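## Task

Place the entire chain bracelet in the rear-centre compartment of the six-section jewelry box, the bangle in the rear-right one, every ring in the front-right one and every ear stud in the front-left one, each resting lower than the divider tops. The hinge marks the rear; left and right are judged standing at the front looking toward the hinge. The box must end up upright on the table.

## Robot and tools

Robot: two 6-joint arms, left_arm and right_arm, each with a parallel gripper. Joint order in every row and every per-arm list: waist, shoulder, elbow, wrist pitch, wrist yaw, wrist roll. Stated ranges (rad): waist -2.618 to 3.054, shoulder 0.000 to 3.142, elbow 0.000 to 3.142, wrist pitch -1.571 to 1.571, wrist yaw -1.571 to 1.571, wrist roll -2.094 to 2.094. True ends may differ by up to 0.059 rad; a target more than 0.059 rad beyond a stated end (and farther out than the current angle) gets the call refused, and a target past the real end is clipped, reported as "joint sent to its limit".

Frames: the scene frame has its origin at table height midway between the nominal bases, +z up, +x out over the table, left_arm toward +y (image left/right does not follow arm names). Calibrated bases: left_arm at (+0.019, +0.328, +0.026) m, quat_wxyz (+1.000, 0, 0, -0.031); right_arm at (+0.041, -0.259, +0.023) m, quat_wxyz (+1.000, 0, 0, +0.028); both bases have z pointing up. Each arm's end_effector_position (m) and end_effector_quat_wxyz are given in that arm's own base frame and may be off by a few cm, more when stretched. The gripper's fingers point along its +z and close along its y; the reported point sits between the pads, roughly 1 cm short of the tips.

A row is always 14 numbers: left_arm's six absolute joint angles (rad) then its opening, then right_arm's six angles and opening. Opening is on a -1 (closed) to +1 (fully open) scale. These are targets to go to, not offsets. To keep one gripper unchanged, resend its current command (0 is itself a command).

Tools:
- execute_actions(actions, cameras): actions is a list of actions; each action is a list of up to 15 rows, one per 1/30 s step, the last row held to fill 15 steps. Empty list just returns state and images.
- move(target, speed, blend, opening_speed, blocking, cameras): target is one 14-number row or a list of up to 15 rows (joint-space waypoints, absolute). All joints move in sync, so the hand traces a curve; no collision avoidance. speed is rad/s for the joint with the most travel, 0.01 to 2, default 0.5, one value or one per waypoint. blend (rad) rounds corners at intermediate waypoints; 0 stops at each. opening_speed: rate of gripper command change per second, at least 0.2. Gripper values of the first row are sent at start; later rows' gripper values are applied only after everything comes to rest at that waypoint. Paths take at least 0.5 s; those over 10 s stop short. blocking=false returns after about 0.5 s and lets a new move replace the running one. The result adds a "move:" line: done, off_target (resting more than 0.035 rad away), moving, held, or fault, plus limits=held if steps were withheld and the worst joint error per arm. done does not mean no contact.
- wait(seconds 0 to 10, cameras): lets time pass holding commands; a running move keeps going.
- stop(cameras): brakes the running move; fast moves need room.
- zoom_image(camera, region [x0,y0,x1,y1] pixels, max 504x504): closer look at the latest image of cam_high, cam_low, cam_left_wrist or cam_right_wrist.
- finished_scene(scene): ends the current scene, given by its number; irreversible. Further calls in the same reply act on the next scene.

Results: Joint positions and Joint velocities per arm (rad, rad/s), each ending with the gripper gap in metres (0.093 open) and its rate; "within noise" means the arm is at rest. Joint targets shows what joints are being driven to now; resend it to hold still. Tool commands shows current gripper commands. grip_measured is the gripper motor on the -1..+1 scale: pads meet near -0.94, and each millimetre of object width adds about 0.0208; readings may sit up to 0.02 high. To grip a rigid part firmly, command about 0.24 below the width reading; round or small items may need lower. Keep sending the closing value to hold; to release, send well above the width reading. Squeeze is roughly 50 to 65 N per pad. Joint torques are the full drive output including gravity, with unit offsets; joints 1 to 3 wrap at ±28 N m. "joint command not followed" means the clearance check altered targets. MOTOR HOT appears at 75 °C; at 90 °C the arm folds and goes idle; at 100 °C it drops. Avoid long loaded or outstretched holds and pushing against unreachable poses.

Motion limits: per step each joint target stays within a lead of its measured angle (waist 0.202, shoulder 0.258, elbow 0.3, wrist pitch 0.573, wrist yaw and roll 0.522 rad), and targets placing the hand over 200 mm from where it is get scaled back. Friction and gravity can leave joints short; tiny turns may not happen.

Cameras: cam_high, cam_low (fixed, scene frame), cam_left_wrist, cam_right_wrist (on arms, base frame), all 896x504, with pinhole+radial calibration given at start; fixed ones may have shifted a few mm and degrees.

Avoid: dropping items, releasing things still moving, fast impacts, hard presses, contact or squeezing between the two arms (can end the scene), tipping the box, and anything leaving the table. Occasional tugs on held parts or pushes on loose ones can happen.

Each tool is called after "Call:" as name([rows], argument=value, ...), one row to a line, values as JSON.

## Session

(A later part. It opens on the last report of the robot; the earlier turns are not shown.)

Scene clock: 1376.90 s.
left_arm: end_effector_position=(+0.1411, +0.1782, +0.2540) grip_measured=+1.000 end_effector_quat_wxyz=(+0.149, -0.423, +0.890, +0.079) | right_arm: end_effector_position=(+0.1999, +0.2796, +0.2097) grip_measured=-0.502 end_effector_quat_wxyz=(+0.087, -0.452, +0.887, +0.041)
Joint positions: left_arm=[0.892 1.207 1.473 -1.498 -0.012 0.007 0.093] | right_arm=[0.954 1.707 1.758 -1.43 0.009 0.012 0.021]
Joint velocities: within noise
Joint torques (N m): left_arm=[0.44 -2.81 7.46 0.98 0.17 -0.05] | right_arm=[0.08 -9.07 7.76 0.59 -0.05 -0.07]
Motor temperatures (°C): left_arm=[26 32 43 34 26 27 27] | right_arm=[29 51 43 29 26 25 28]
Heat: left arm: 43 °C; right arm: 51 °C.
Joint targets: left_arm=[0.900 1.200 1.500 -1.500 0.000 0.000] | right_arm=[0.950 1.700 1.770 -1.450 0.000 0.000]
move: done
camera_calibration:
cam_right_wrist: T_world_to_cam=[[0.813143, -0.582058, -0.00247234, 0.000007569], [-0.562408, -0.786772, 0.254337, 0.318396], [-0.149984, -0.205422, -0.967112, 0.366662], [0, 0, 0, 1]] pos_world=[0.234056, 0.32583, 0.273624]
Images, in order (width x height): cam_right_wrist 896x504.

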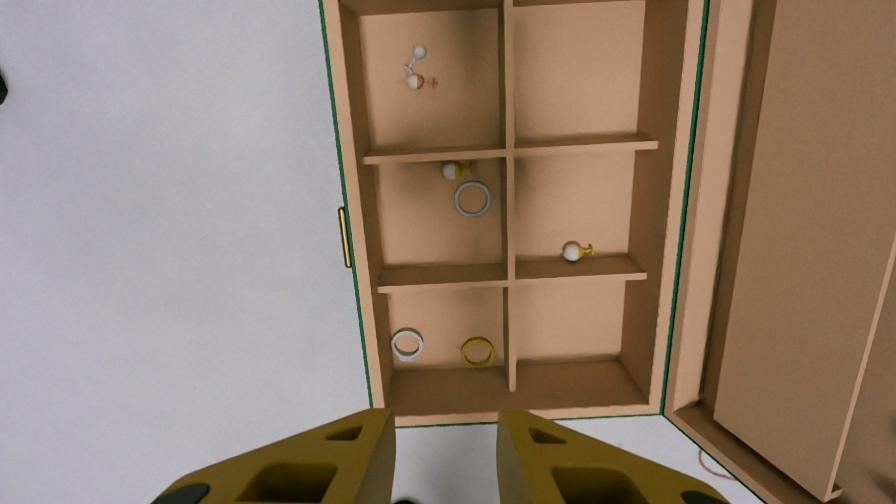

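Call:
move(target=[0.9,1.2,1.5,-1.5,0,0,1,1.15,2.17,2.06,-1.455,0,0,-0.4], speed=0.6, cameras=["cam_high","cam_right_wrist"])

Scene clock: 1473.63 s.
left_arm: end_effector_position=(+0.1411, +0.1782, +0.2540) grip_measured=+1.000 end_effector_quat_wxyz=(+0.149, -0.423, +0.890, +0.079) | right_arm: end_effector_position=(+0.1717, +0.3821, +0.1211) grip_measured=-0.402 end_effector_quat_wxyz=(+0.005, -0.539, +0.842, +0.000)
Joint positions: left_arm=[0.892 1.207 1.473 -1.498 -0.012 0.007 0.093] | right_arm=[1.151 2.16 2.04 -1.444 0.006 0.012 0.026]
Joint velocities: within noise
Joint torques (N m): left_arm=[0.43 -2.81 7.47 0.98 0.17 -0.05] | right_arm=[0.42 -11.58 8.38 0.25 -0.03 -0.07]
Motor temperatures (°C): left_arm=[26 32 43 34 26 27 27] | right_arm=[29 53 45 28 26 25 27]
Heat: left arm: 43 °C; right arm: 53 °C.
Joint targets: left_arm=[0.900 1.200 1.500 -1.500 0.000 0.000] | right_arm=[1.150 2.170 2.060 -1.455 0.000 0.000]
move: done
camera_calibration:
cam_right_wrist: T_world_to_cam=[[0.911126, -0.412103, -0.00458097, 0.000910885], [-0.370751, -0.824453, 0.427575, 0.366222], [-0.179982, -0.387876, -0.903968, 0.364989], [0, 0, 0, 1]] pos_world=[0.200638, 0.443879, 0.173355]
Images, in order (width x height): cam_high 896x504, cam_right_wrist 896x504.

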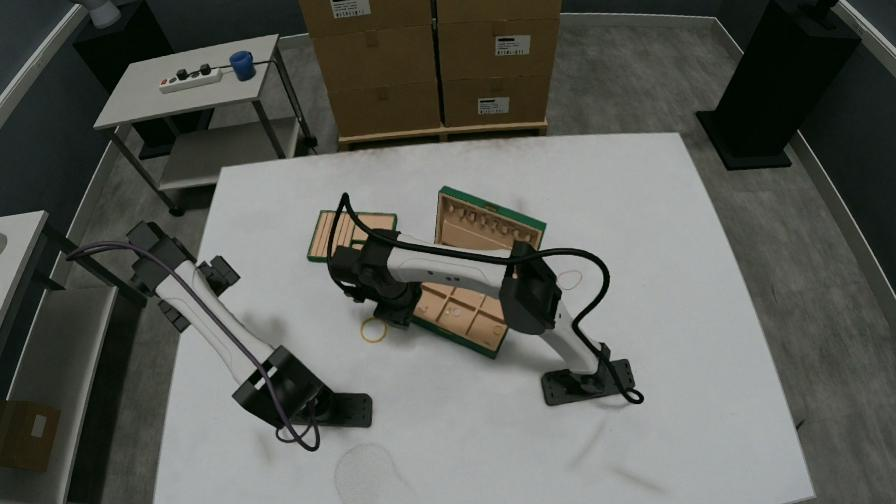

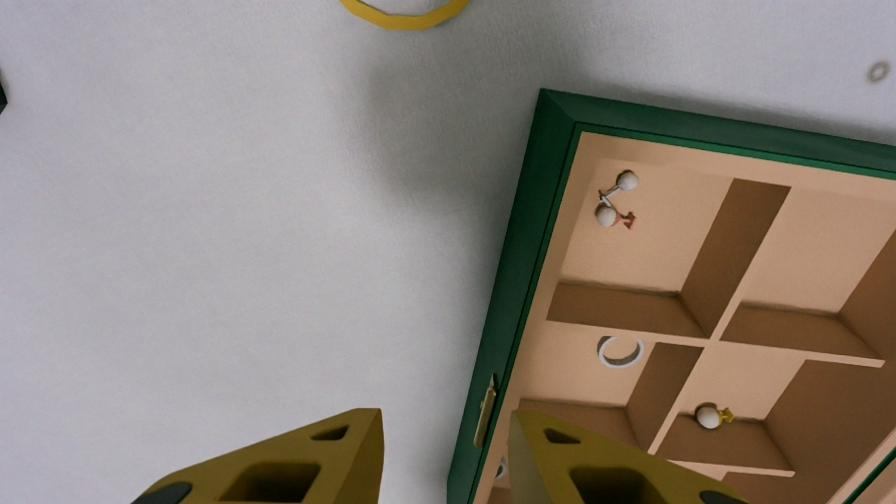

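Call:
move([
  [0.9,1.2,1.5,-1.5,0,0,1,1.125,2.262,1.862,-0.82,0,0,-0.5],
  [0.9,1.2,1.5,-1.5,0,0,1,1.125,2.313,1.746,-0.65,0,0,-0.5],
], speed=[0.6,0.15], cameras=["cam_right_wrist"])

Call:
zoom_image(camera="cam_right_wrist", region=[200, 200, 700, 504])

Scene clock: 1515.30 s.
left_arm: end_effector_position=(+0.1411, +0.1782, +0.2540) grip_measured=+1.000 end_effector_quat_wxyz=(+0.149, -0.423, +0.890, +0.079) | right_arm: end_effector_position=(+0.2236, +0.4725, +0.0120) grip_measured=-0.498 end_effector_quat_wxyz=(+0.155, -0.521, +0.833, +0.096)
Joint positions: left_arm=[0.892 1.207 1.473 -1.498 -0.012 0.007 0.093] | right_arm=[1.131 2.292 1.756 -0.667 0.006 0.012 0.021]
Joint velocities: within noise
Joint torques (N m): left_arm=[0.43 -2.8 7.46 0.98 0.17 -0.05] | right_arm=[-0.02 -12.11 6.04 1.33 -0.03 -0.07]
Motor temperatures (°C): left_arm=[26 32 43 34 26 27 27] | right_arm=[29 59 44 28 26 25 27]
Heat: left arm: 43 °C; right arm: 59 °C.
Joint targets: left_arm=[0.900 1.200 1.500 -1.500 0.000 0.000] | right_arm=[1.125 2.313 1.746 -0.650 0.000 0.000]
move: done
camera_calibration:
cam_right_wrist: T_world_to_cam=[[0.903429, -0.428696, -0.00599859, -0.0000740919], [-0.426832, -0.900641, 0.0816059, 0.559334], [-0.0403868, -0.0711648, -0.996647, 0.131051], [0, 0, 0, 1]] pos_world=[0.244101, 0.513054, 0.084966]
Images, in order (width x height): cam_right_wrist 896x504.

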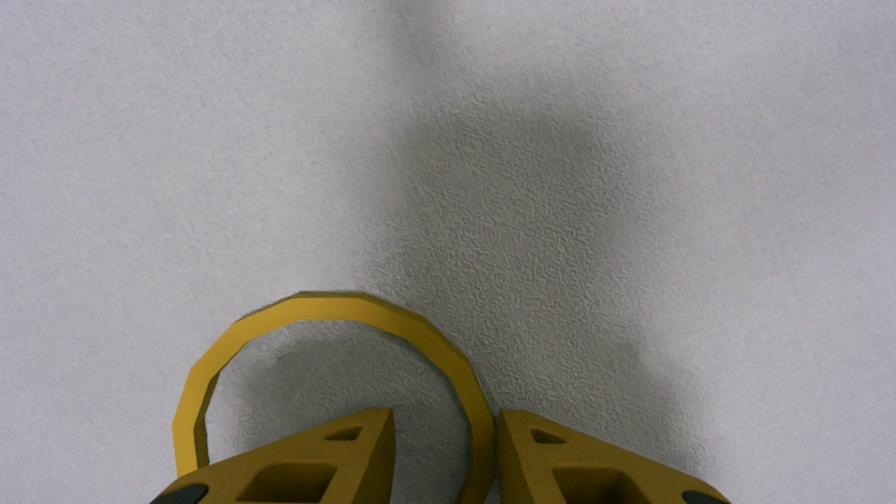

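Scaled by 1.008 from the camera's 896x504 image, which has a finer 1280x720 frame.

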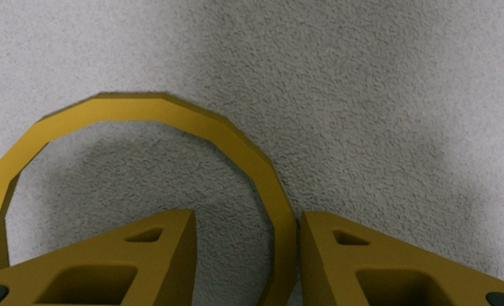

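Call:
move([
  [0.9,1.2,1.5,-1.5,0,0,1,1.112,2.318,1.738,-0.637,0,0,-0.5],
  [0.9,1.2,1.5,-1.5,0,0,1,1.112,2.338,1.722,-0.60,0,0,-0.5],
], speed=[0.1,0.12], cameras=["cam_right_wrist"])

Scene clock: 1525.60 s.
left_arm: end_effector_position=(+0.1411, +0.1782, +0.2540) grip_measured=+1.000 end_effector_quat_wxyz=(+0.149, -0.423, +0.890, +0.079) | right_arm: end_effector_position=(+0.2310, +0.4733, +0.0083) grip_measured=-0.498 end_effector_quat_wxyz=(+0.163, -0.515, +0.835, +0.102)
Joint positions: left_arm=[0.892 1.207 1.473 -1.498 -0.012 0.007 0.093] | right_arm=[1.117 2.297 1.742 -0.628 0.002 0.012 0.021]
Joint velocities: within noise
Joint torques (N m): left_arm=[0.43 -2.8 7.46 0.98 0.17 -0.05] | right_arm=[0.02 -10.24 5.09 1.47 0.01 -0.07]
Motor temperatures (°C): left_arm=[26 32 43 34 26 27 27] | right_arm=[29 57 43 29 26 25 27]
Heat: left arm: 43 °C; right arm: 57 °C.
Joint targets: left_arm=[0.900 1.200 1.500 -1.500 0.000 0.000] | right_arm=[1.112 2.338 1.722 -0.600 0.000 0.000]
move: off_target (right_arm); right_arm: the shoulder is farthest, 0.041 rad from its target
camera_calibration:
cam_right_wrist: T_world_to_cam=[[0.898345, -0.439178, -0.0099396, -0.000242315], [-0.437793, -0.896921, 0.0622073, 0.564439], [-0.0362351, -0.0515322, -0.998014, 0.117459], [0, 0, 0, 1]] pos_world=[0.251581, 0.512204, 0.0821115]
Images, in order (width x height): cam_right_wrist 896x504.

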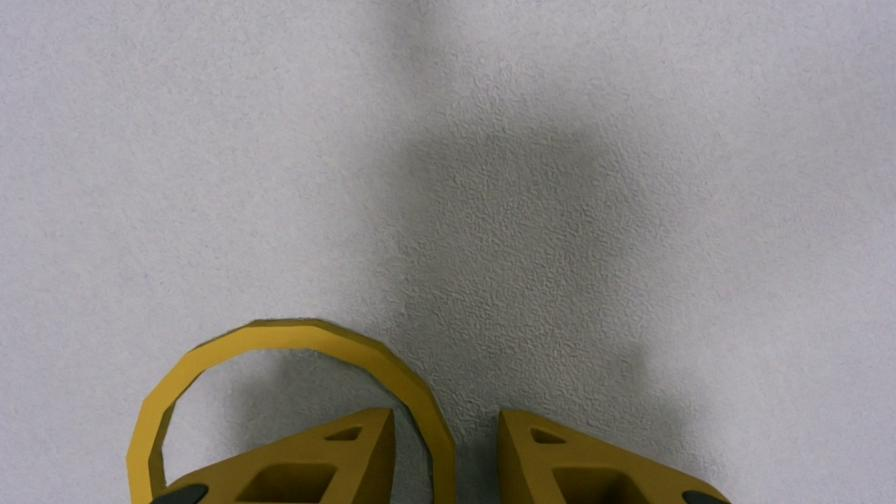

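Call:
move(target=[0.9,1.2,1.5,-1.5,0,0,1,1.112,2.335,1.722,-0.605,0,0,-0.99], opening_speed=0.5, cameras=["cam_right_wrist"])

Scene clock: 1535.10 s.
left_arm: end_effector_position=(+0.1411, +0.1782, +0.2540) grip_measured=+1.000 end_effector_quat_wxyz=(+0.149, -0.423, +0.890, +0.079) | right_arm: end_effector_position=(+0.2321, +0.4768, +0.0091) grip_measured=-0.965 end_effector_quat_wxyz=(+0.169, -0.515, +0.834, +0.107)
Joint positions: left_arm=[0.892 1.207 1.473 -1.498 -0.012 0.007 0.093] | right_arm=[1.117 2.298 1.742 -0.611 -0.001 0.011 0]
Joint velocities: within noise
Joint torques (N m): left_arm=[0.43 -2.82 7.46 0.98 0.17 -0.05] | right_arm=[0.02 -10.71 5.12 1.27 0.03 -0.06]
Motor temperatures (°C): left_arm=[26 32 43 34 26 27 27] | right_arm=[29 56 43 30 26 25 27]
Heat: left arm: 43 °C; right arm: 56 °C.
Joint targets: left_arm=[0.900 1.200 1.500 -1.500 0.000 0.000] | right_arm=[1.112 2.335 1.722 -0.605 0.000 0.000]
move: off_target (right_arm); right_arm: the shoulder is farthest, 0.037 rad from its target
camera_calibration:
cam_right_wrist: T_world_to_cam=[[0.899001, -0.437774, -0.0122643, -0.000580763], [-0.436806, -0.898329, 0.046971, 0.568558], [-0.0315801, -0.0368698, -0.998821, 0.110403], [0, 0, 0, 1]] pos_world=[0.252358, 0.514568, 0.08356]
Images, in order (width x height): cam_right_wrist 896x504.

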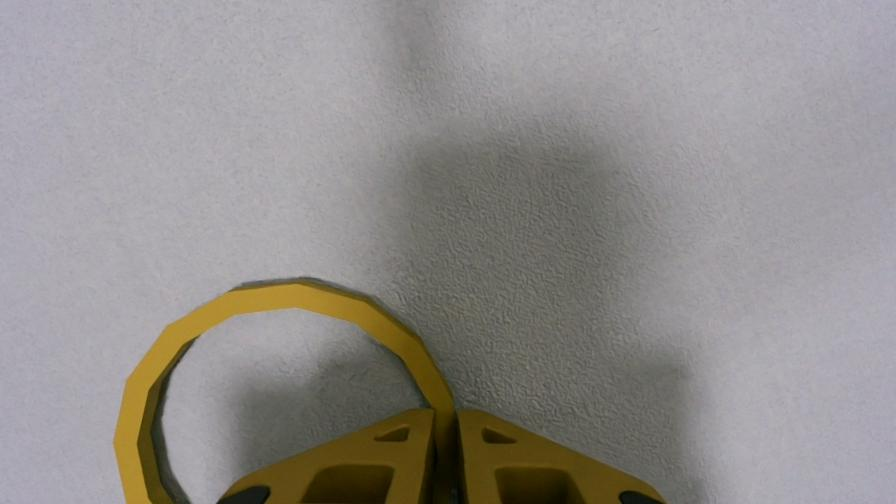

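Call:
move([
  [0.9,1.2,1.5,-1.5,0,0,1,1.112,2.20,1.93,-0.95,0,0,-0.99],
  [0.9,1.2,1.5,-1.5,0,0,1,1.0,1.70,1.77,-1.4,0,-0.3,-0.99],
  [0.9,1.2,1.5,-1.5,0,0,1,0.68,1.60,1.75,-1.2,0,-1.57,-0.99],
], speed=[0.4,0.5,0.6], blend=0.08, cameras=["cam_high","cam_right_wrist"])

Call:
zoom_image(camera="cam_high", region=[380, 170, 580, 370])

Scene clock: 1554.27 s.
left_arm: end_effector_position=(+0.1411, +0.1782, +0.2540) grip_measured=+1.000 end_effector_quat_wxyz=(+0.149, -0.423, +0.890, +0.079) | right_arm: end_effector_position=(+0.2964, +0.2420, +0.2552) grip_measured=-0.965 end_effector_quat_wxyz=(-0.219, +0.874, -0.422, +0.101)
Joint positions: left_arm=[0.892 1.207 1.473 -1.498 -0.012 0.007 0.093] | right_arm=[0.684 1.626 1.76 -1.218 -0.001 -1.557 0]
Joint velocities: within noise
Joint torques (N m): left_arm=[0.43 -2.81 7.45 0.98 0.17 -0.05] | right_arm=[0.12 -10.36 6.05 1.47 -0.03 -0.06]
Motor temperatures (°C): left_arm=[26 32 43 34 26 27 27] | right_arm=[29 57 43 30 26 25 28]
Heat: left arm: 43 °C; right arm: 57 °C.
Joint targets: left_arm=[0.900 1.200 1.500 -1.500 0.000 0.000] | right_arm=[0.680 1.600 1.750 -1.200 0.000 -1.570]
move: done
camera_calibration:
cam_right_wrist: T_world_to_cam=[[0.692913, 0.556228, 0.458784, -0.457742], [0.411099, -0.827515, 0.382382, 0.0201713], [0.592342, -0.0763516, -0.802061, 0.124024], [0, 0, 0, 1]] pos_world=[0.235418, 0.28077, 0.301766]
Images, in order (width x height): cam_high 896x504, cam_right_wrist 896x504.

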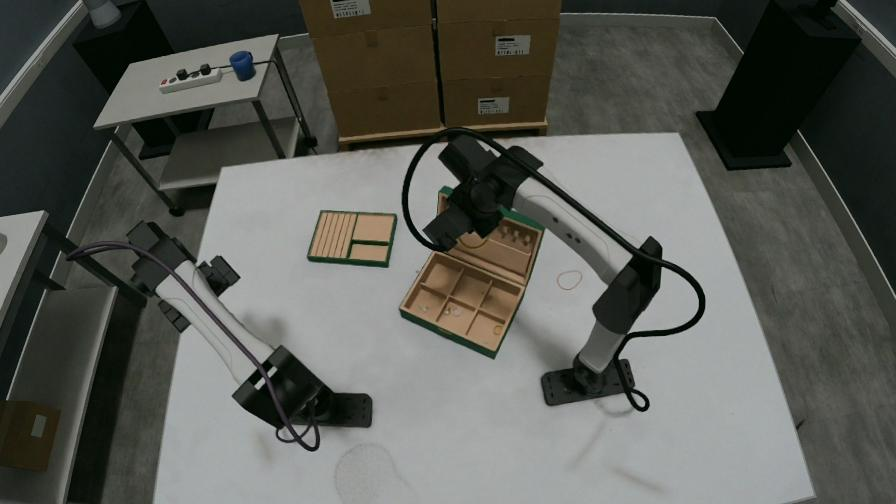

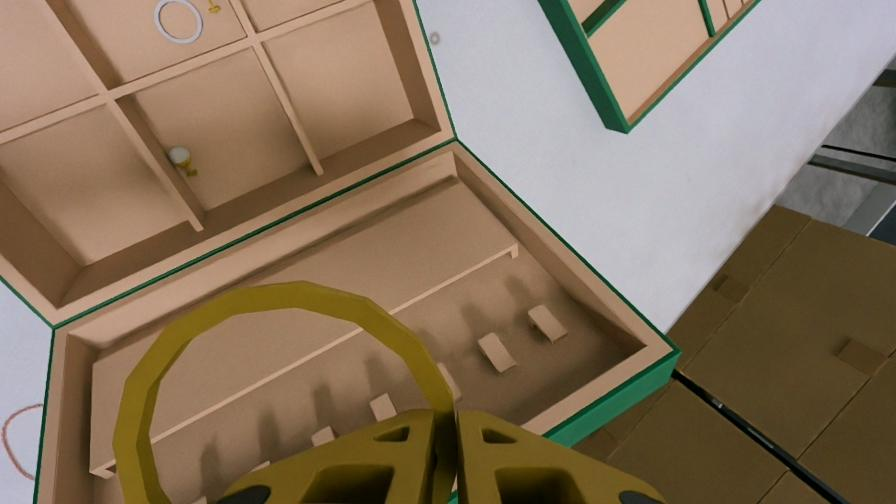

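Scaled by 2.520 from the camera's 896x504 image, which has a finer 1280x720 frame.

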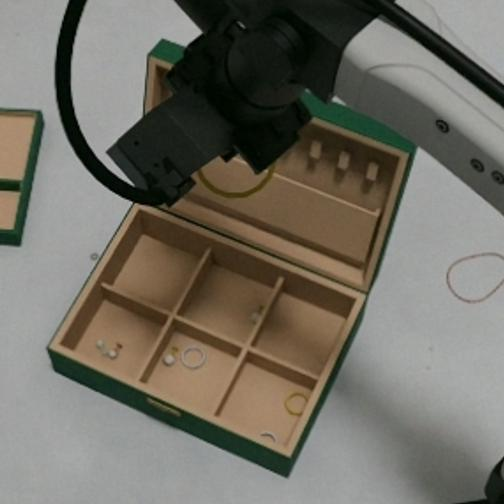

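Call:
move([
  [0.9,1.2,1.5,-1.5,0,0,1,0.684,1.322,0.798,-0.525,0,-1.57,-0.99],
], speed=0.5, cameras=["cam_high","cam_low","cam_right_wrist"])

Call:
zoom_image(camera="cam_high", region=[420, 200, 570, 350])

Call:
zoom_image(camera="cam_low", region=[250, 100, 500, 300])

Scene clock: 1578.90 s.
left_arm: end_effector_position=(+0.1411, +0.1782, +0.2540) grip_measured=+1.000 end_effector_quat_wxyz=(+0.149, -0.423, +0.890, +0.079) | right_arm: end_effector_position=(+0.2443, +0.1996, +0.0823) grip_measured=-0.965 end_effector_quat_wxyz=(-0.219, +0.874, -0.422, +0.102)
Joint positions: left_arm=[0.892 1.207 1.473 -1.498 -0.012 0.007 0.093] | right_arm=[0.684 1.345 0.805 -0.544 -0.001 -1.558 0]
Joint velocities: within noise
Joint torques (N m): left_arm=[0.44 -2.81 7.46 0.98 0.17 -0.05] | right_arm=[0.47 -7.35 6.41 1.52 -0.03 -0.05]
Motor temperatures (°C): left_arm=[26 32 43 34 26 27 27] | right_arm=[29 56 42 31 26 25 28]
Heat: left arm: 43 °C; right arm: 56 °C.
Joint targets: left_arm=[0.900 1.200 1.500 -1.500 0.000 0.000] | right_arm=[0.684 1.322 0.798 -0.525 0.000 -1.570]
move: done
camera_calibration:
cam_right_wrist: T_world_to_cam=[[0.691922, 0.556897, 0.459466, -0.318713], [0.41158, -0.827125, 0.382709, 0.0723026], [0.593166, -0.0756978, -0.801514, 0.0125962], [0, 0, 0, 1]] pos_world=[0.183295, 0.238247, 0.128863]
Images, in order (width x height): cam_high 896x504, cam_low 896x504, cam_right_wrist 896x504.

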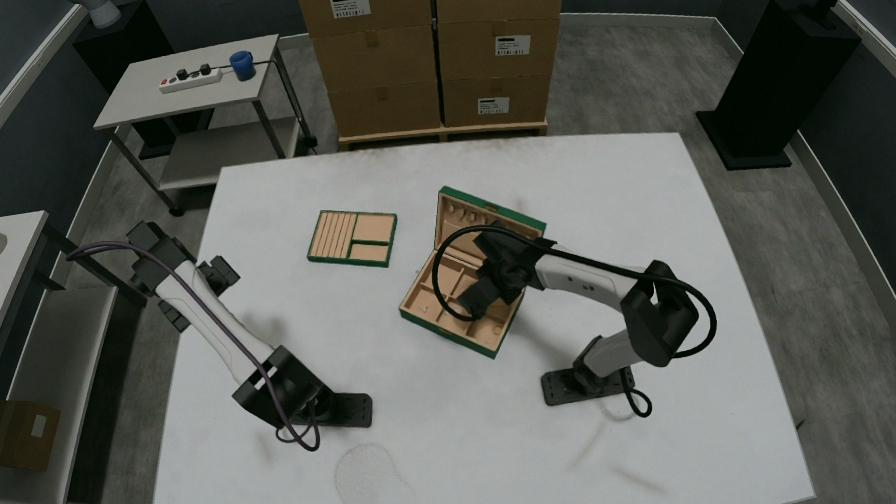

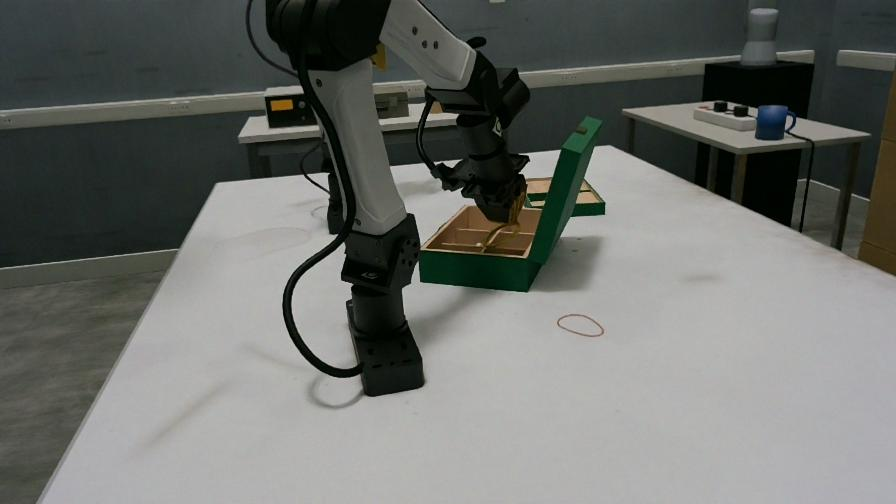

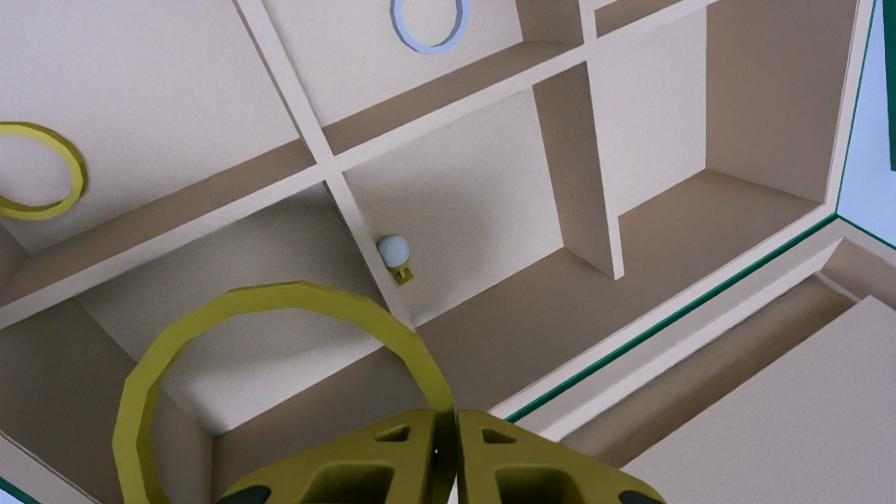

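Scaled by 3.360 from the camera's 896x504 image, which has a finer 1280x720 frame.

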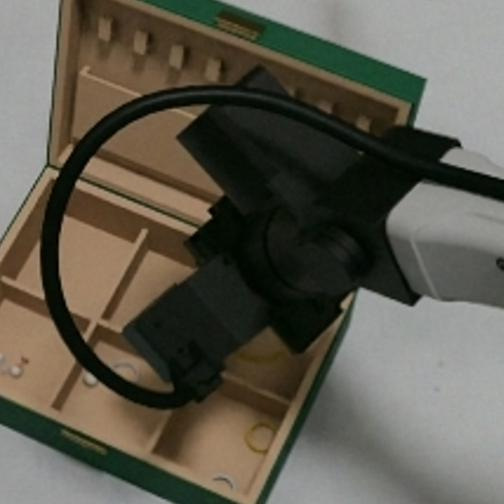

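Scaled by 2.016 from the camera's 896x504 image, which has a finer 1280x720 frame.

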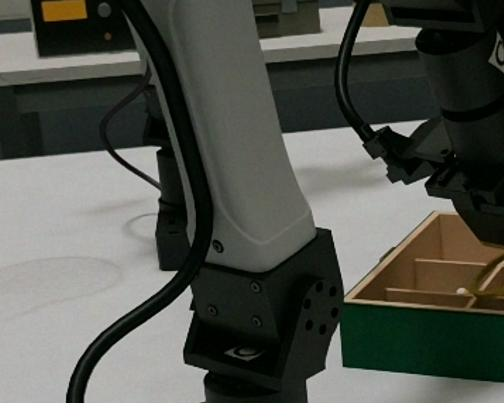

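Call:
move([
  [0.9,1.2,1.5,-1.5,0,0,1,0.671,1.395,0.715,-0.355,0,-1.57,-0.99],
], speed=0.25, cameras=["cam_right_wrist"])

Call:
zoom_image(camera="cam_right_wrist", region=[0, 100, 504, 504])

Scene clock: 1607.87 s.
left_arm: end_effector_position=(+0.1411, +0.1782, +0.2540) grip_measured=+1.000 end_effector_quat_wxyz=(+0.149, -0.423, +0.890, +0.079) | right_arm: end_effector_position=(+0.2528, +0.2043, +0.0613) grip_measured=-0.965 end_effector_quat_wxyz=(-0.240, +0.868, -0.421, +0.112)
Joint positions: left_arm=[0.892 1.207 1.473 -1.498 -0.012 0.007 0.093] | right_arm=[0.679 1.385 0.723 -0.374 -0.001 -1.558 0]
Joint velocities: within noise
Joint torques (N m): left_arm=[0.43 -2.8 7.45 0.98 0.17 -0.05] | right_arm=[-0.2 -4.46 6.11 1.61 -0.03 -0.04]
Motor temperatures (°C): left_arm=[26 32 43 34 26 27 27] | right_arm=[29 51 42 31 26 25 28]
Heat: left arm: 43 °C; right arm: 51 °C.
Joint targets: left_arm=[0.900 1.200 1.500 -1.500 0.000 0.000] | right_arm=[0.671 1.395 0.715 -0.355 0.000 -1.570]
move: done
camera_calibration:
cam_right_wrist: T_world_to_cam=[[0.677058, 0.538805, 0.50128, -0.312704], [0.393141, -0.840622, 0.372551, 0.0887624], [0.62212, -0.055165, -0.780976, -0.0216886], [0, 0, 0, 1]] pos_world=[0.190315, 0.241906, 0.106745]
Images, in order (width x height): cam_right_wrist 896x504.

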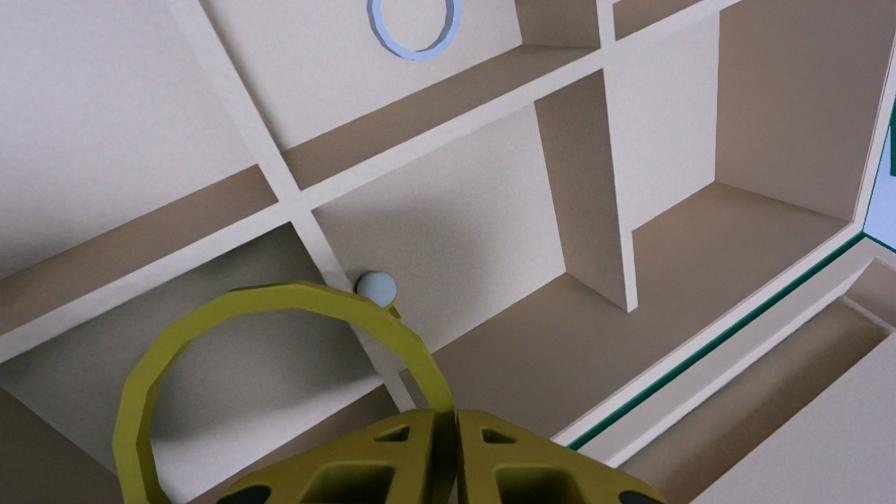

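Scaled by 1.000.

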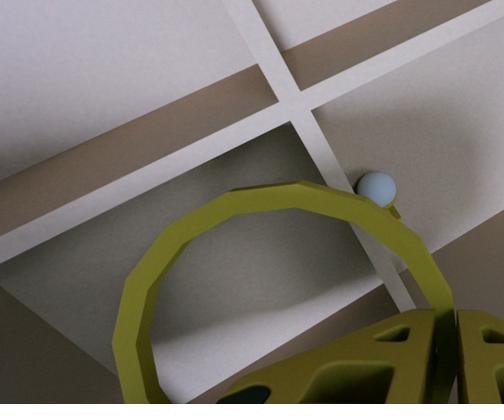

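Call:
move([
  [0.9,1.2,1.5,-1.5,0,0,1,0.638,1.402,0.668,-0.305,0,-1.57,-0.99],
], speed=0.2, cameras=["cam_right_wrist"])

Call:
zoom_image(camera="cam_high", region=[420, 200, 570, 350])

Scene clock: 1651.43 s.
left_arm: end_effector_position=(+0.1411, +0.1782, +0.2540) grip_measured=+1.000 end_effector_quat_wxyz=(+0.149, -0.423, +0.890, +0.079) | right_arm: end_effector_position=(+0.2559, +0.1925, +0.0492) grip_measured=-0.965 end_effector_quat_wxyz=(-0.236, +0.860, -0.436, +0.116)
Joint positions: left_arm=[0.892 1.207 1.473 -1.498 -0.012 0.007 0.093] | right_arm=[0.644 1.391 0.677 -0.324 -0.001 -1.558 0]
Joint velocities: within noise
Joint torques (N m): left_arm=[0.44 -2.81 7.46 0.98 0.17 -0.05] | right_arm=[-0.05 -4.3 5.94 1.6 -0.04 -0.04]
Motor temperatures (°C): left_arm=[26 32 43 34 26 27 27] | right_arm=[29 47 42 33 26 25 29]
Heat: left arm: 43 °C; right arm: 47 °C.
Joint targets: left_arm=[0.900 1.200 1.500 -1.500 0.000 0.000] | right_arm=[0.638 1.402 0.668 -0.305 0.000 -1.570]
move: done
camera_calibration:
cam_right_wrist: T_world_to_cam=[[0.696722, 0.516012, 0.498307, -0.302835], [0.364752, -0.852992, 0.373311, 0.0917775], [0.617685, -0.0783359, -0.782515, -0.0280882], [0, 0, 0, 1]] pos_world=[0.194865, 0.232352, 0.0946635]
Images, in order (width x height): cam_right_wrist 896x504.

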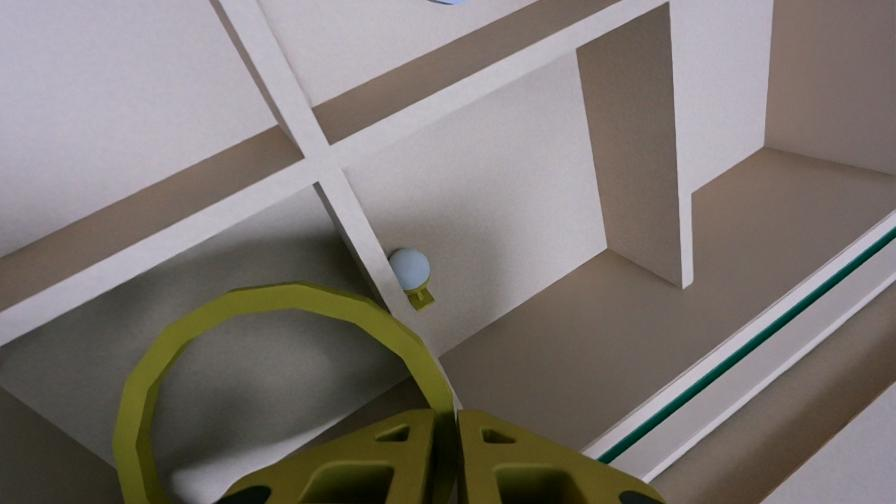

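This scene's latest camera images include none from cam_high. They are from: cam_right_wrist. cam_high's image comes with the result of a call that names it in "cameras".

Call:
move([
  [0.9,1.2,1.5,-1.5,0,0,1,0.638,1.448,0.622,-0.22,0,-1.57,-0.99],
], speed=0.12, cameras=["cam_right_wrist","cam_high"])

Call:
zoom_image(camera="cam_high", region=[420, 200, 570, 350])

Scene clock: 1666.27 s.
left_arm: end_effector_position=(+0.1411, +0.1782, +0.2540) grip_measured=+1.000 end_effector_quat_wxyz=(+0.149, -0.423, +0.890, +0.079) | right_arm: end_effector_position=(+0.2580, +0.1933, +0.0387) grip_measured=-0.965 end_effector_quat_wxyz=(-0.242, +0.858, -0.436, +0.119)
Joint positions: left_arm=[0.892 1.207 1.473 -1.498 -0.012 0.007 0.093] | right_arm=[0.642 1.417 0.643 -0.251 -0.001 -1.558 0]
Joint velocities: within noise
Joint torques (N m): left_arm=[0.43 -2.8 7.46 0.98 0.17 -0.05] | right_arm=[0.09 -2.45 4.66 1.76 -0.03 -0.04]
Motor temperatures (°C): left_arm=[26 32 43 34 26 27 27] | right_arm=[29 46 41 33 26 25 29]
Heat: left arm: 43 °C; right arm: 46 °C.
Joint targets: left_arm=[0.900 1.200 1.500 -1.500 0.000 0.000] | right_arm=[0.638 1.448 0.622 -0.220 0.000 -1.570]
move: done
camera_calibration:
cam_right_wrist: T_world_to_cam=[[0.692316, 0.51065, 0.509837, -0.297757], [0.359149, -0.85666, 0.370331, 0.0978637], [0.625867, -0.0732786, -0.77648, -0.0408044], [0, 0, 0, 1]] pos_world=[0.196533, 0.232896, 0.0838822]
Images, in order (width x height): cam_high 896x504, cam_right_wrist 896x504.

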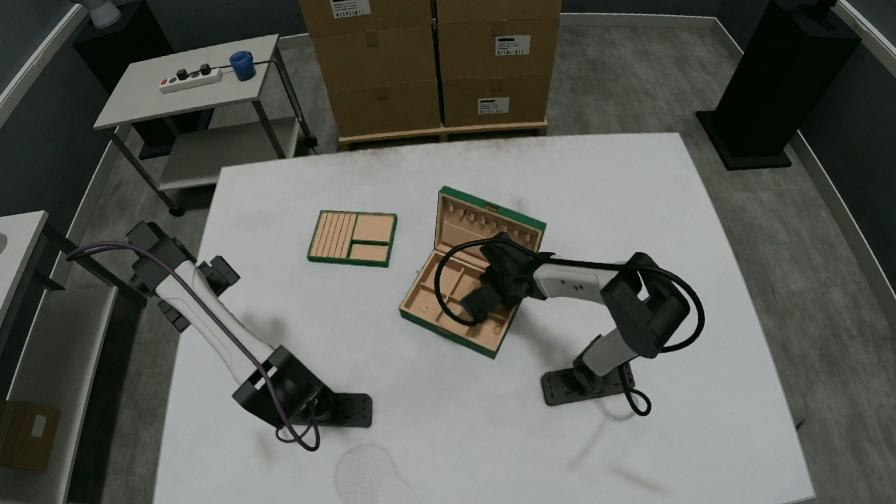

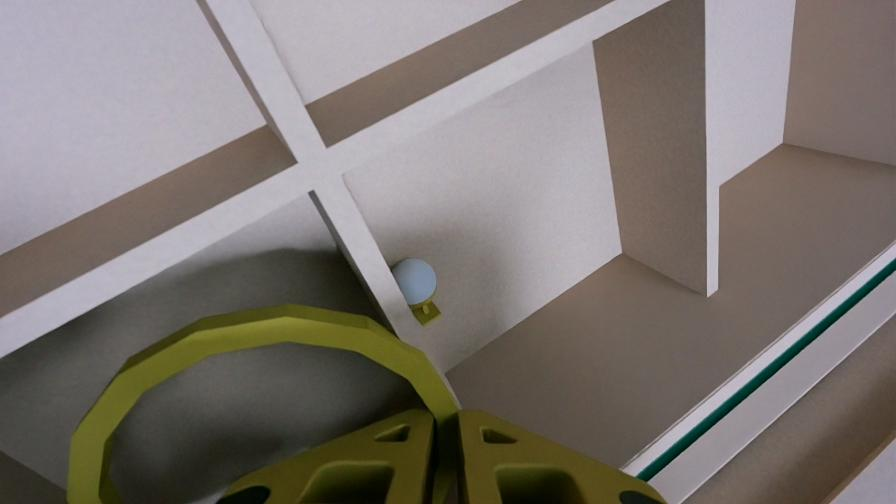

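Scaled by 3.360 from the camera's 896x504 image, which has a finer 1280x720 frame.

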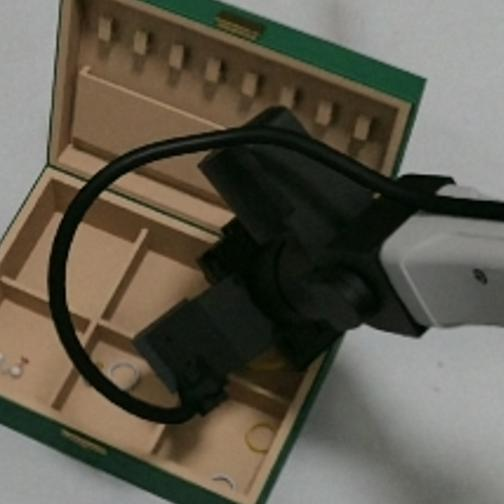

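Call:
move([
  [0.9,1.2,1.5,-1.5,0,0,1,0.638,1.440,0.632,-0.24,0,-1.57,-0.6],
], speed=0.1, opening_speed=0.4, cameras=["cam_right_wrist"])

Scene clock: 1674.97 s.
left_arm: end_effector_position=(+0.1411, +0.1782, +0.2540) grip_measured=+1.000 end_effector_quat_wxyz=(+0.149, -0.423, +0.890, +0.079) | right_arm: end_effector_position=(+0.2579, +0.1932, +0.0357) grip_measured=-0.603 end_effector_quat_wxyz=(-0.239, +0.859, -0.437, +0.117)
Joint positions: left_arm=[0.892 1.207 1.473 -1.498 -0.012 0.007 0.093] | right_arm=[0.642 1.428 0.642 -0.246 -0.001 -1.558 0.016]
Joint velocities: within noise
Joint torques (N m): left_arm=[0.43 -2.8 7.45 0.98 0.17 -0.05] | right_arm=[0.1 -4.33 5.64 1.47 -0.03 -0.04]
Motor temperatures (°C): left_arm=[26 32 43 34 26 27 27] | right_arm=[29 46 41 33 26 25 29]
Heat: left arm: 43 °C; right arm: 46 °C.
Joint targets: left_arm=[0.900 1.200 1.500 -1.500 0.000 0.000] | right_arm=[0.638 1.440 0.632 -0.240 0.000 -1.570]
move: done
camera_calibration:
cam_right_wrist: T_world_to_cam=[[0.695103, 0.512736, 0.503919, -0.297085], [0.36119, -0.855133, 0.371872, 0.0980768], [0.62159, -0.0764793, -0.779601, -0.0412562], [0, 0, 0, 1]] pos_world=[0.196724, 0.233039, 0.081071]
Images, in order (width x height): cam_right_wrist 896x504.

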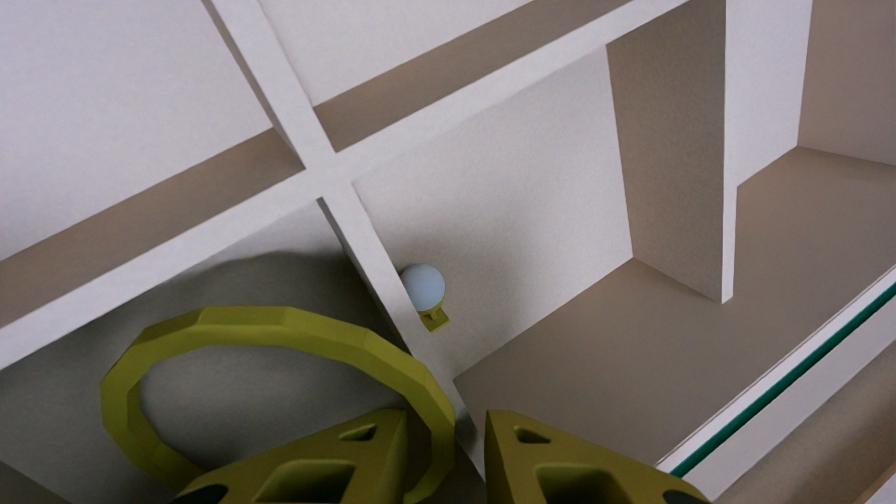

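Call:
move([
  [0.9,1.2,1.5,-1.5,0,0,1,0.638,1.2,0.703,-0.55,0,-1.57,-0.6],
  [0.9,1.2,1.5,-1.5,0,0,1,0.70,1.2,1.15,-1.0,0,-1.57,-0.6],
], speed=0.2, blend=0.05, cameras=["cam_right_wrist"])

Scene clock: 1689.47 s.
left_arm: end_effector_position=(+0.1411, +0.1782, +0.2540) grip_measured=+1.000 end_effector_quat_wxyz=(+0.149, -0.423, +0.890, +0.079) | right_arm: end_effector_position=(+0.2268, +0.1888, +0.1876) grip_measured=-0.603 end_effector_quat_wxyz=(-0.228, +0.874, -0.417, +0.104)
Joint positions: left_arm=[0.892 1.207 1.473 -1.498 -0.012 0.007 0.093] | right_arm=[0.693 1.216 1.129 -0.978 -0.001 -1.558 0.016]
Joint velocities: within noise
Joint torques (N m): left_arm=[0.43 -2.81 7.46 0.98 0.18 -0.05] | right_arm=[1.05 -5.71 9.31 1.14 -0.03 -0.04]
Motor temperatures (°C): left_arm=[26 32 43 34 26 27 27] | right_arm=[29 45 42 33 26 25 28]
Heat: left arm: 43 °C; right arm: 45 °C.
Joint targets: left_arm=[0.900 1.200 1.500 -1.500 0.000 0.000] | right_arm=[0.700 1.200 1.150 -1.000 0.000 -1.570]
move: done
camera_calibration:
cam_right_wrist: T_world_to_cam=[[0.680211, 0.557735, 0.475652, -0.349511], [0.413773, -0.82778, 0.37891, 0.0306399], [0.605066, -0.060927, -0.79384, 0.0995894], [0, 0, 0, 1]] pos_world=[0.164805, 0.226365, 0.233694]
Images, in order (width x height): cam_right_wrist 896x504.

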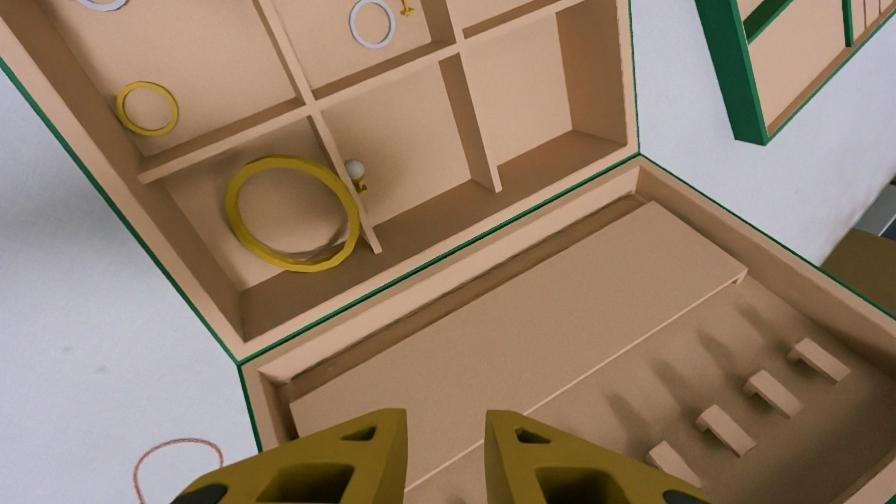

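Call:
move(target=[0.9,1.2,1.5,-1.5,0,0,1,0.75,1.2,1.3,-1.3,0,0,-0.9], speed=0.6)

Call:
zoom_image(camera="cam_right_wrist", region=[350, 0, 850, 400])

Scene clock: 1698.17 s.
left_arm: end_effector_position=(+0.1411, +0.1782, +0.2540) grip_measured=+1.000 end_effector_quat_wxyz=(+0.149, -0.423, +0.890, +0.079) | right_arm: end_effector_position=(+0.1863, +0.1715, +0.2088) grip_measured=-0.898 end_effector_quat_wxyz=(+0.164, -0.364, +0.915, +0.063)
Joint positions: left_arm=[0.892 1.207 1.473 -1.498 -0.012 0.007 0.093] | right_arm=[0.743 1.216 1.278 -1.279 -0.001 -0.013 0.002]
Joint velocities: within noise
Joint torques (N m): left_arm=[0.44 -2.81 7.46 0.98 0.17 -0.05] | right_arm=[1.06 -5.29 8.98 0.9 0.03 0.17]
Motor temperatures (°C): left_arm=[26 32 43 34 26 27 27] | right_arm=[29 45 43 32 26 25 28]
Heat: left arm: 43 °C; right arm: 45 °C.
Joint targets: left_arm=[0.900 1.200 1.500 -1.500 0.000 0.000] | right_arm=[0.750 1.200 1.300 -1.300 0.000 0.000]
move: done
camera_calibration:
cam_left_wrist: T_world_to_cam=[[0.784422, -0.620144, -0.0101492, 0.00247186], [-0.618672, -0.783508, 0.0579653, 0.254192], [-0.0438989, -0.0391903, -0.998267, 0.347481], [0, 0, 0, 1]] pos_world=[0.170576, 0.214312, 0.33217]
cam_right_wrist: T_world_to_cam=[[0.693064, -0.720865, -0.00393022, -0.00533888], [-0.717326, -0.690181, 0.0953625, 0.271369], [-0.071456, -0.0632731, -0.995435, 0.308499], [0, 0, 0, 1]] pos_world=[0.220404, 0.202965, 0.281191]

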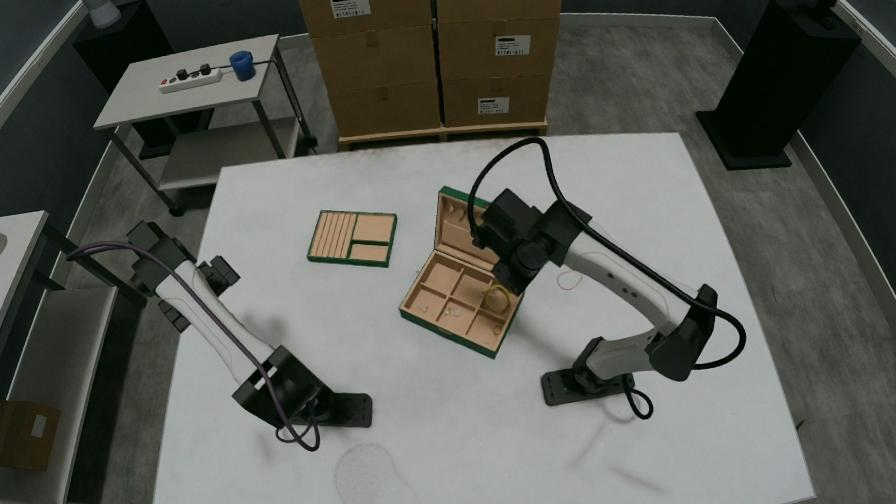

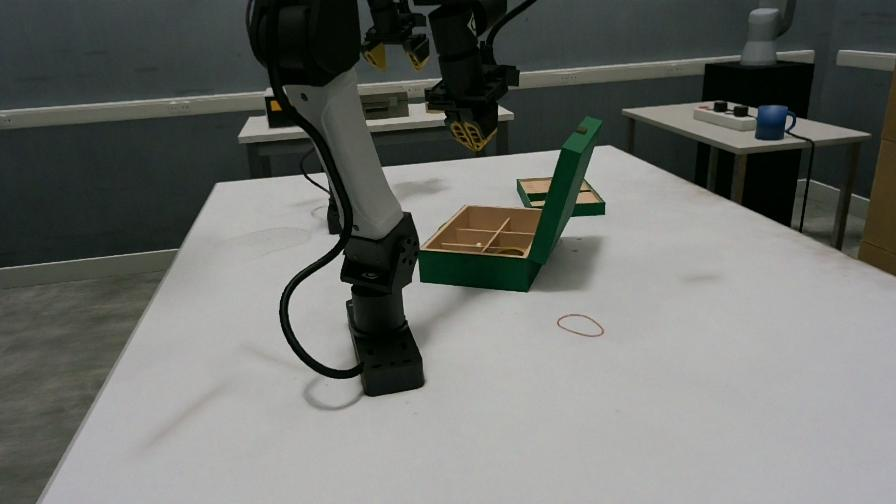

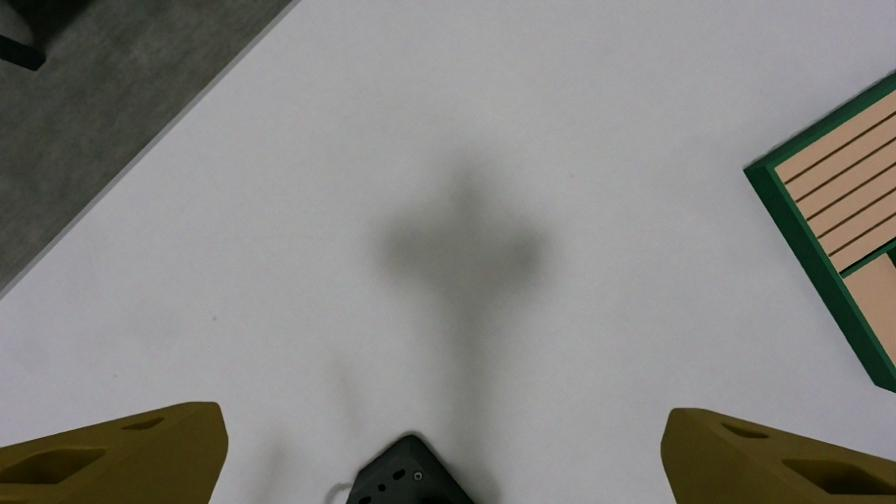

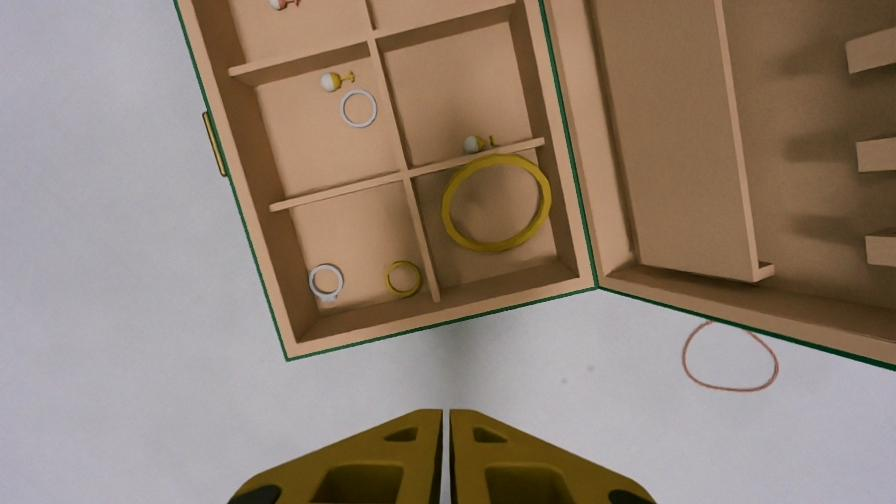

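Scaled by 1.008 from the camera's 896x504 image, which has a finer 1280x720 frame.

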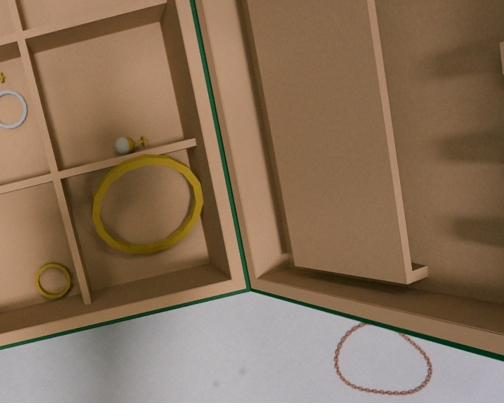

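Call:
move([
  [0.9,1.2,1.5,-1.5,0,0,1,0.645,1.50,1.1,-0.9,0,-1.9,-1],
  [0.9,1.2,1.5,-1.5,0,0,1,0.645,1.6,0.98,-0.685,0,-1.9,-1],
  [0.9,1.2,1.5,-1.5,0,0,1,0.645,1.67,0.887,-0.52,0,-1.9,-1],
], speed=[0.7,0.3,0.1], cameras=["cam_right_wrist"])

Scene clock: 1725.20 s.
left_arm: end_effector_position=(+0.1411, +0.1782, +0.2540) grip_measured=+1.000 end_effector_quat_wxyz=(+0.149, -0.423, +0.890, +0.079) | right_arm: end_effector_position=(+0.2589, +0.1977, +0.0376) grip_measured=-0.973 end_effector_quat_wxyz=(-0.115, +0.946, -0.293, +0.081)
Joint positions: left_arm=[0.892 1.207 1.473 -1.498 -0.012 0.007 0.093] | right_arm=[0.652 1.608 0.931 -0.611 -0.001 -1.889 0]
Joint velocities: within noise
Joint torques (N m): left_arm=[0.43 -2.81 7.46 0.98 0.17 -0.05] | right_arm=[-0.08 -1.26 2.26 1.84 -0.03 -0.05]
Motor temperatures (°C): left_arm=[26 32 43 34 26 27 27] | right_arm=[29 45 44 32 26 25 28]
Heat: left arm: 43 °C; right arm: 45 °C.
Joint targets: left_arm=[0.900 1.200 1.500 -1.500 0.000 0.000] | right_arm=[0.645 1.670 0.887 -0.520 0.000 -1.900]
move: off_target (right_arm); right_arm: the wrist pitch is farthest, 0.091 rad from its target
camera_calibration:
cam_right_wrist: T_world_to_cam=[[0.532816, 0.807236, 0.253923, -0.3078], [0.643695, -0.581402, 0.497623, -0.0311349], [0.54933, -0.101692, -0.829394, -0.014535], [0, 0, 0, 1]] pos_world=[0.192027, 0.228887, 0.0815956]
Images, in order (width x height): cam_right_wrist 896x504.

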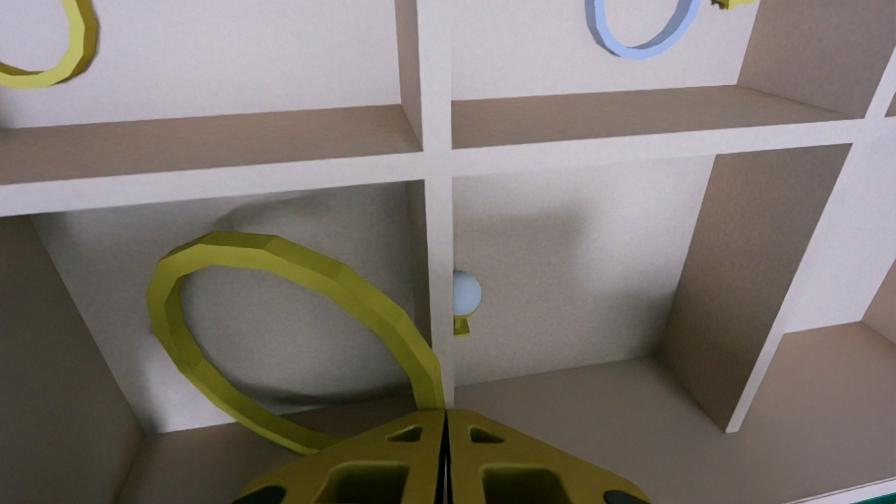

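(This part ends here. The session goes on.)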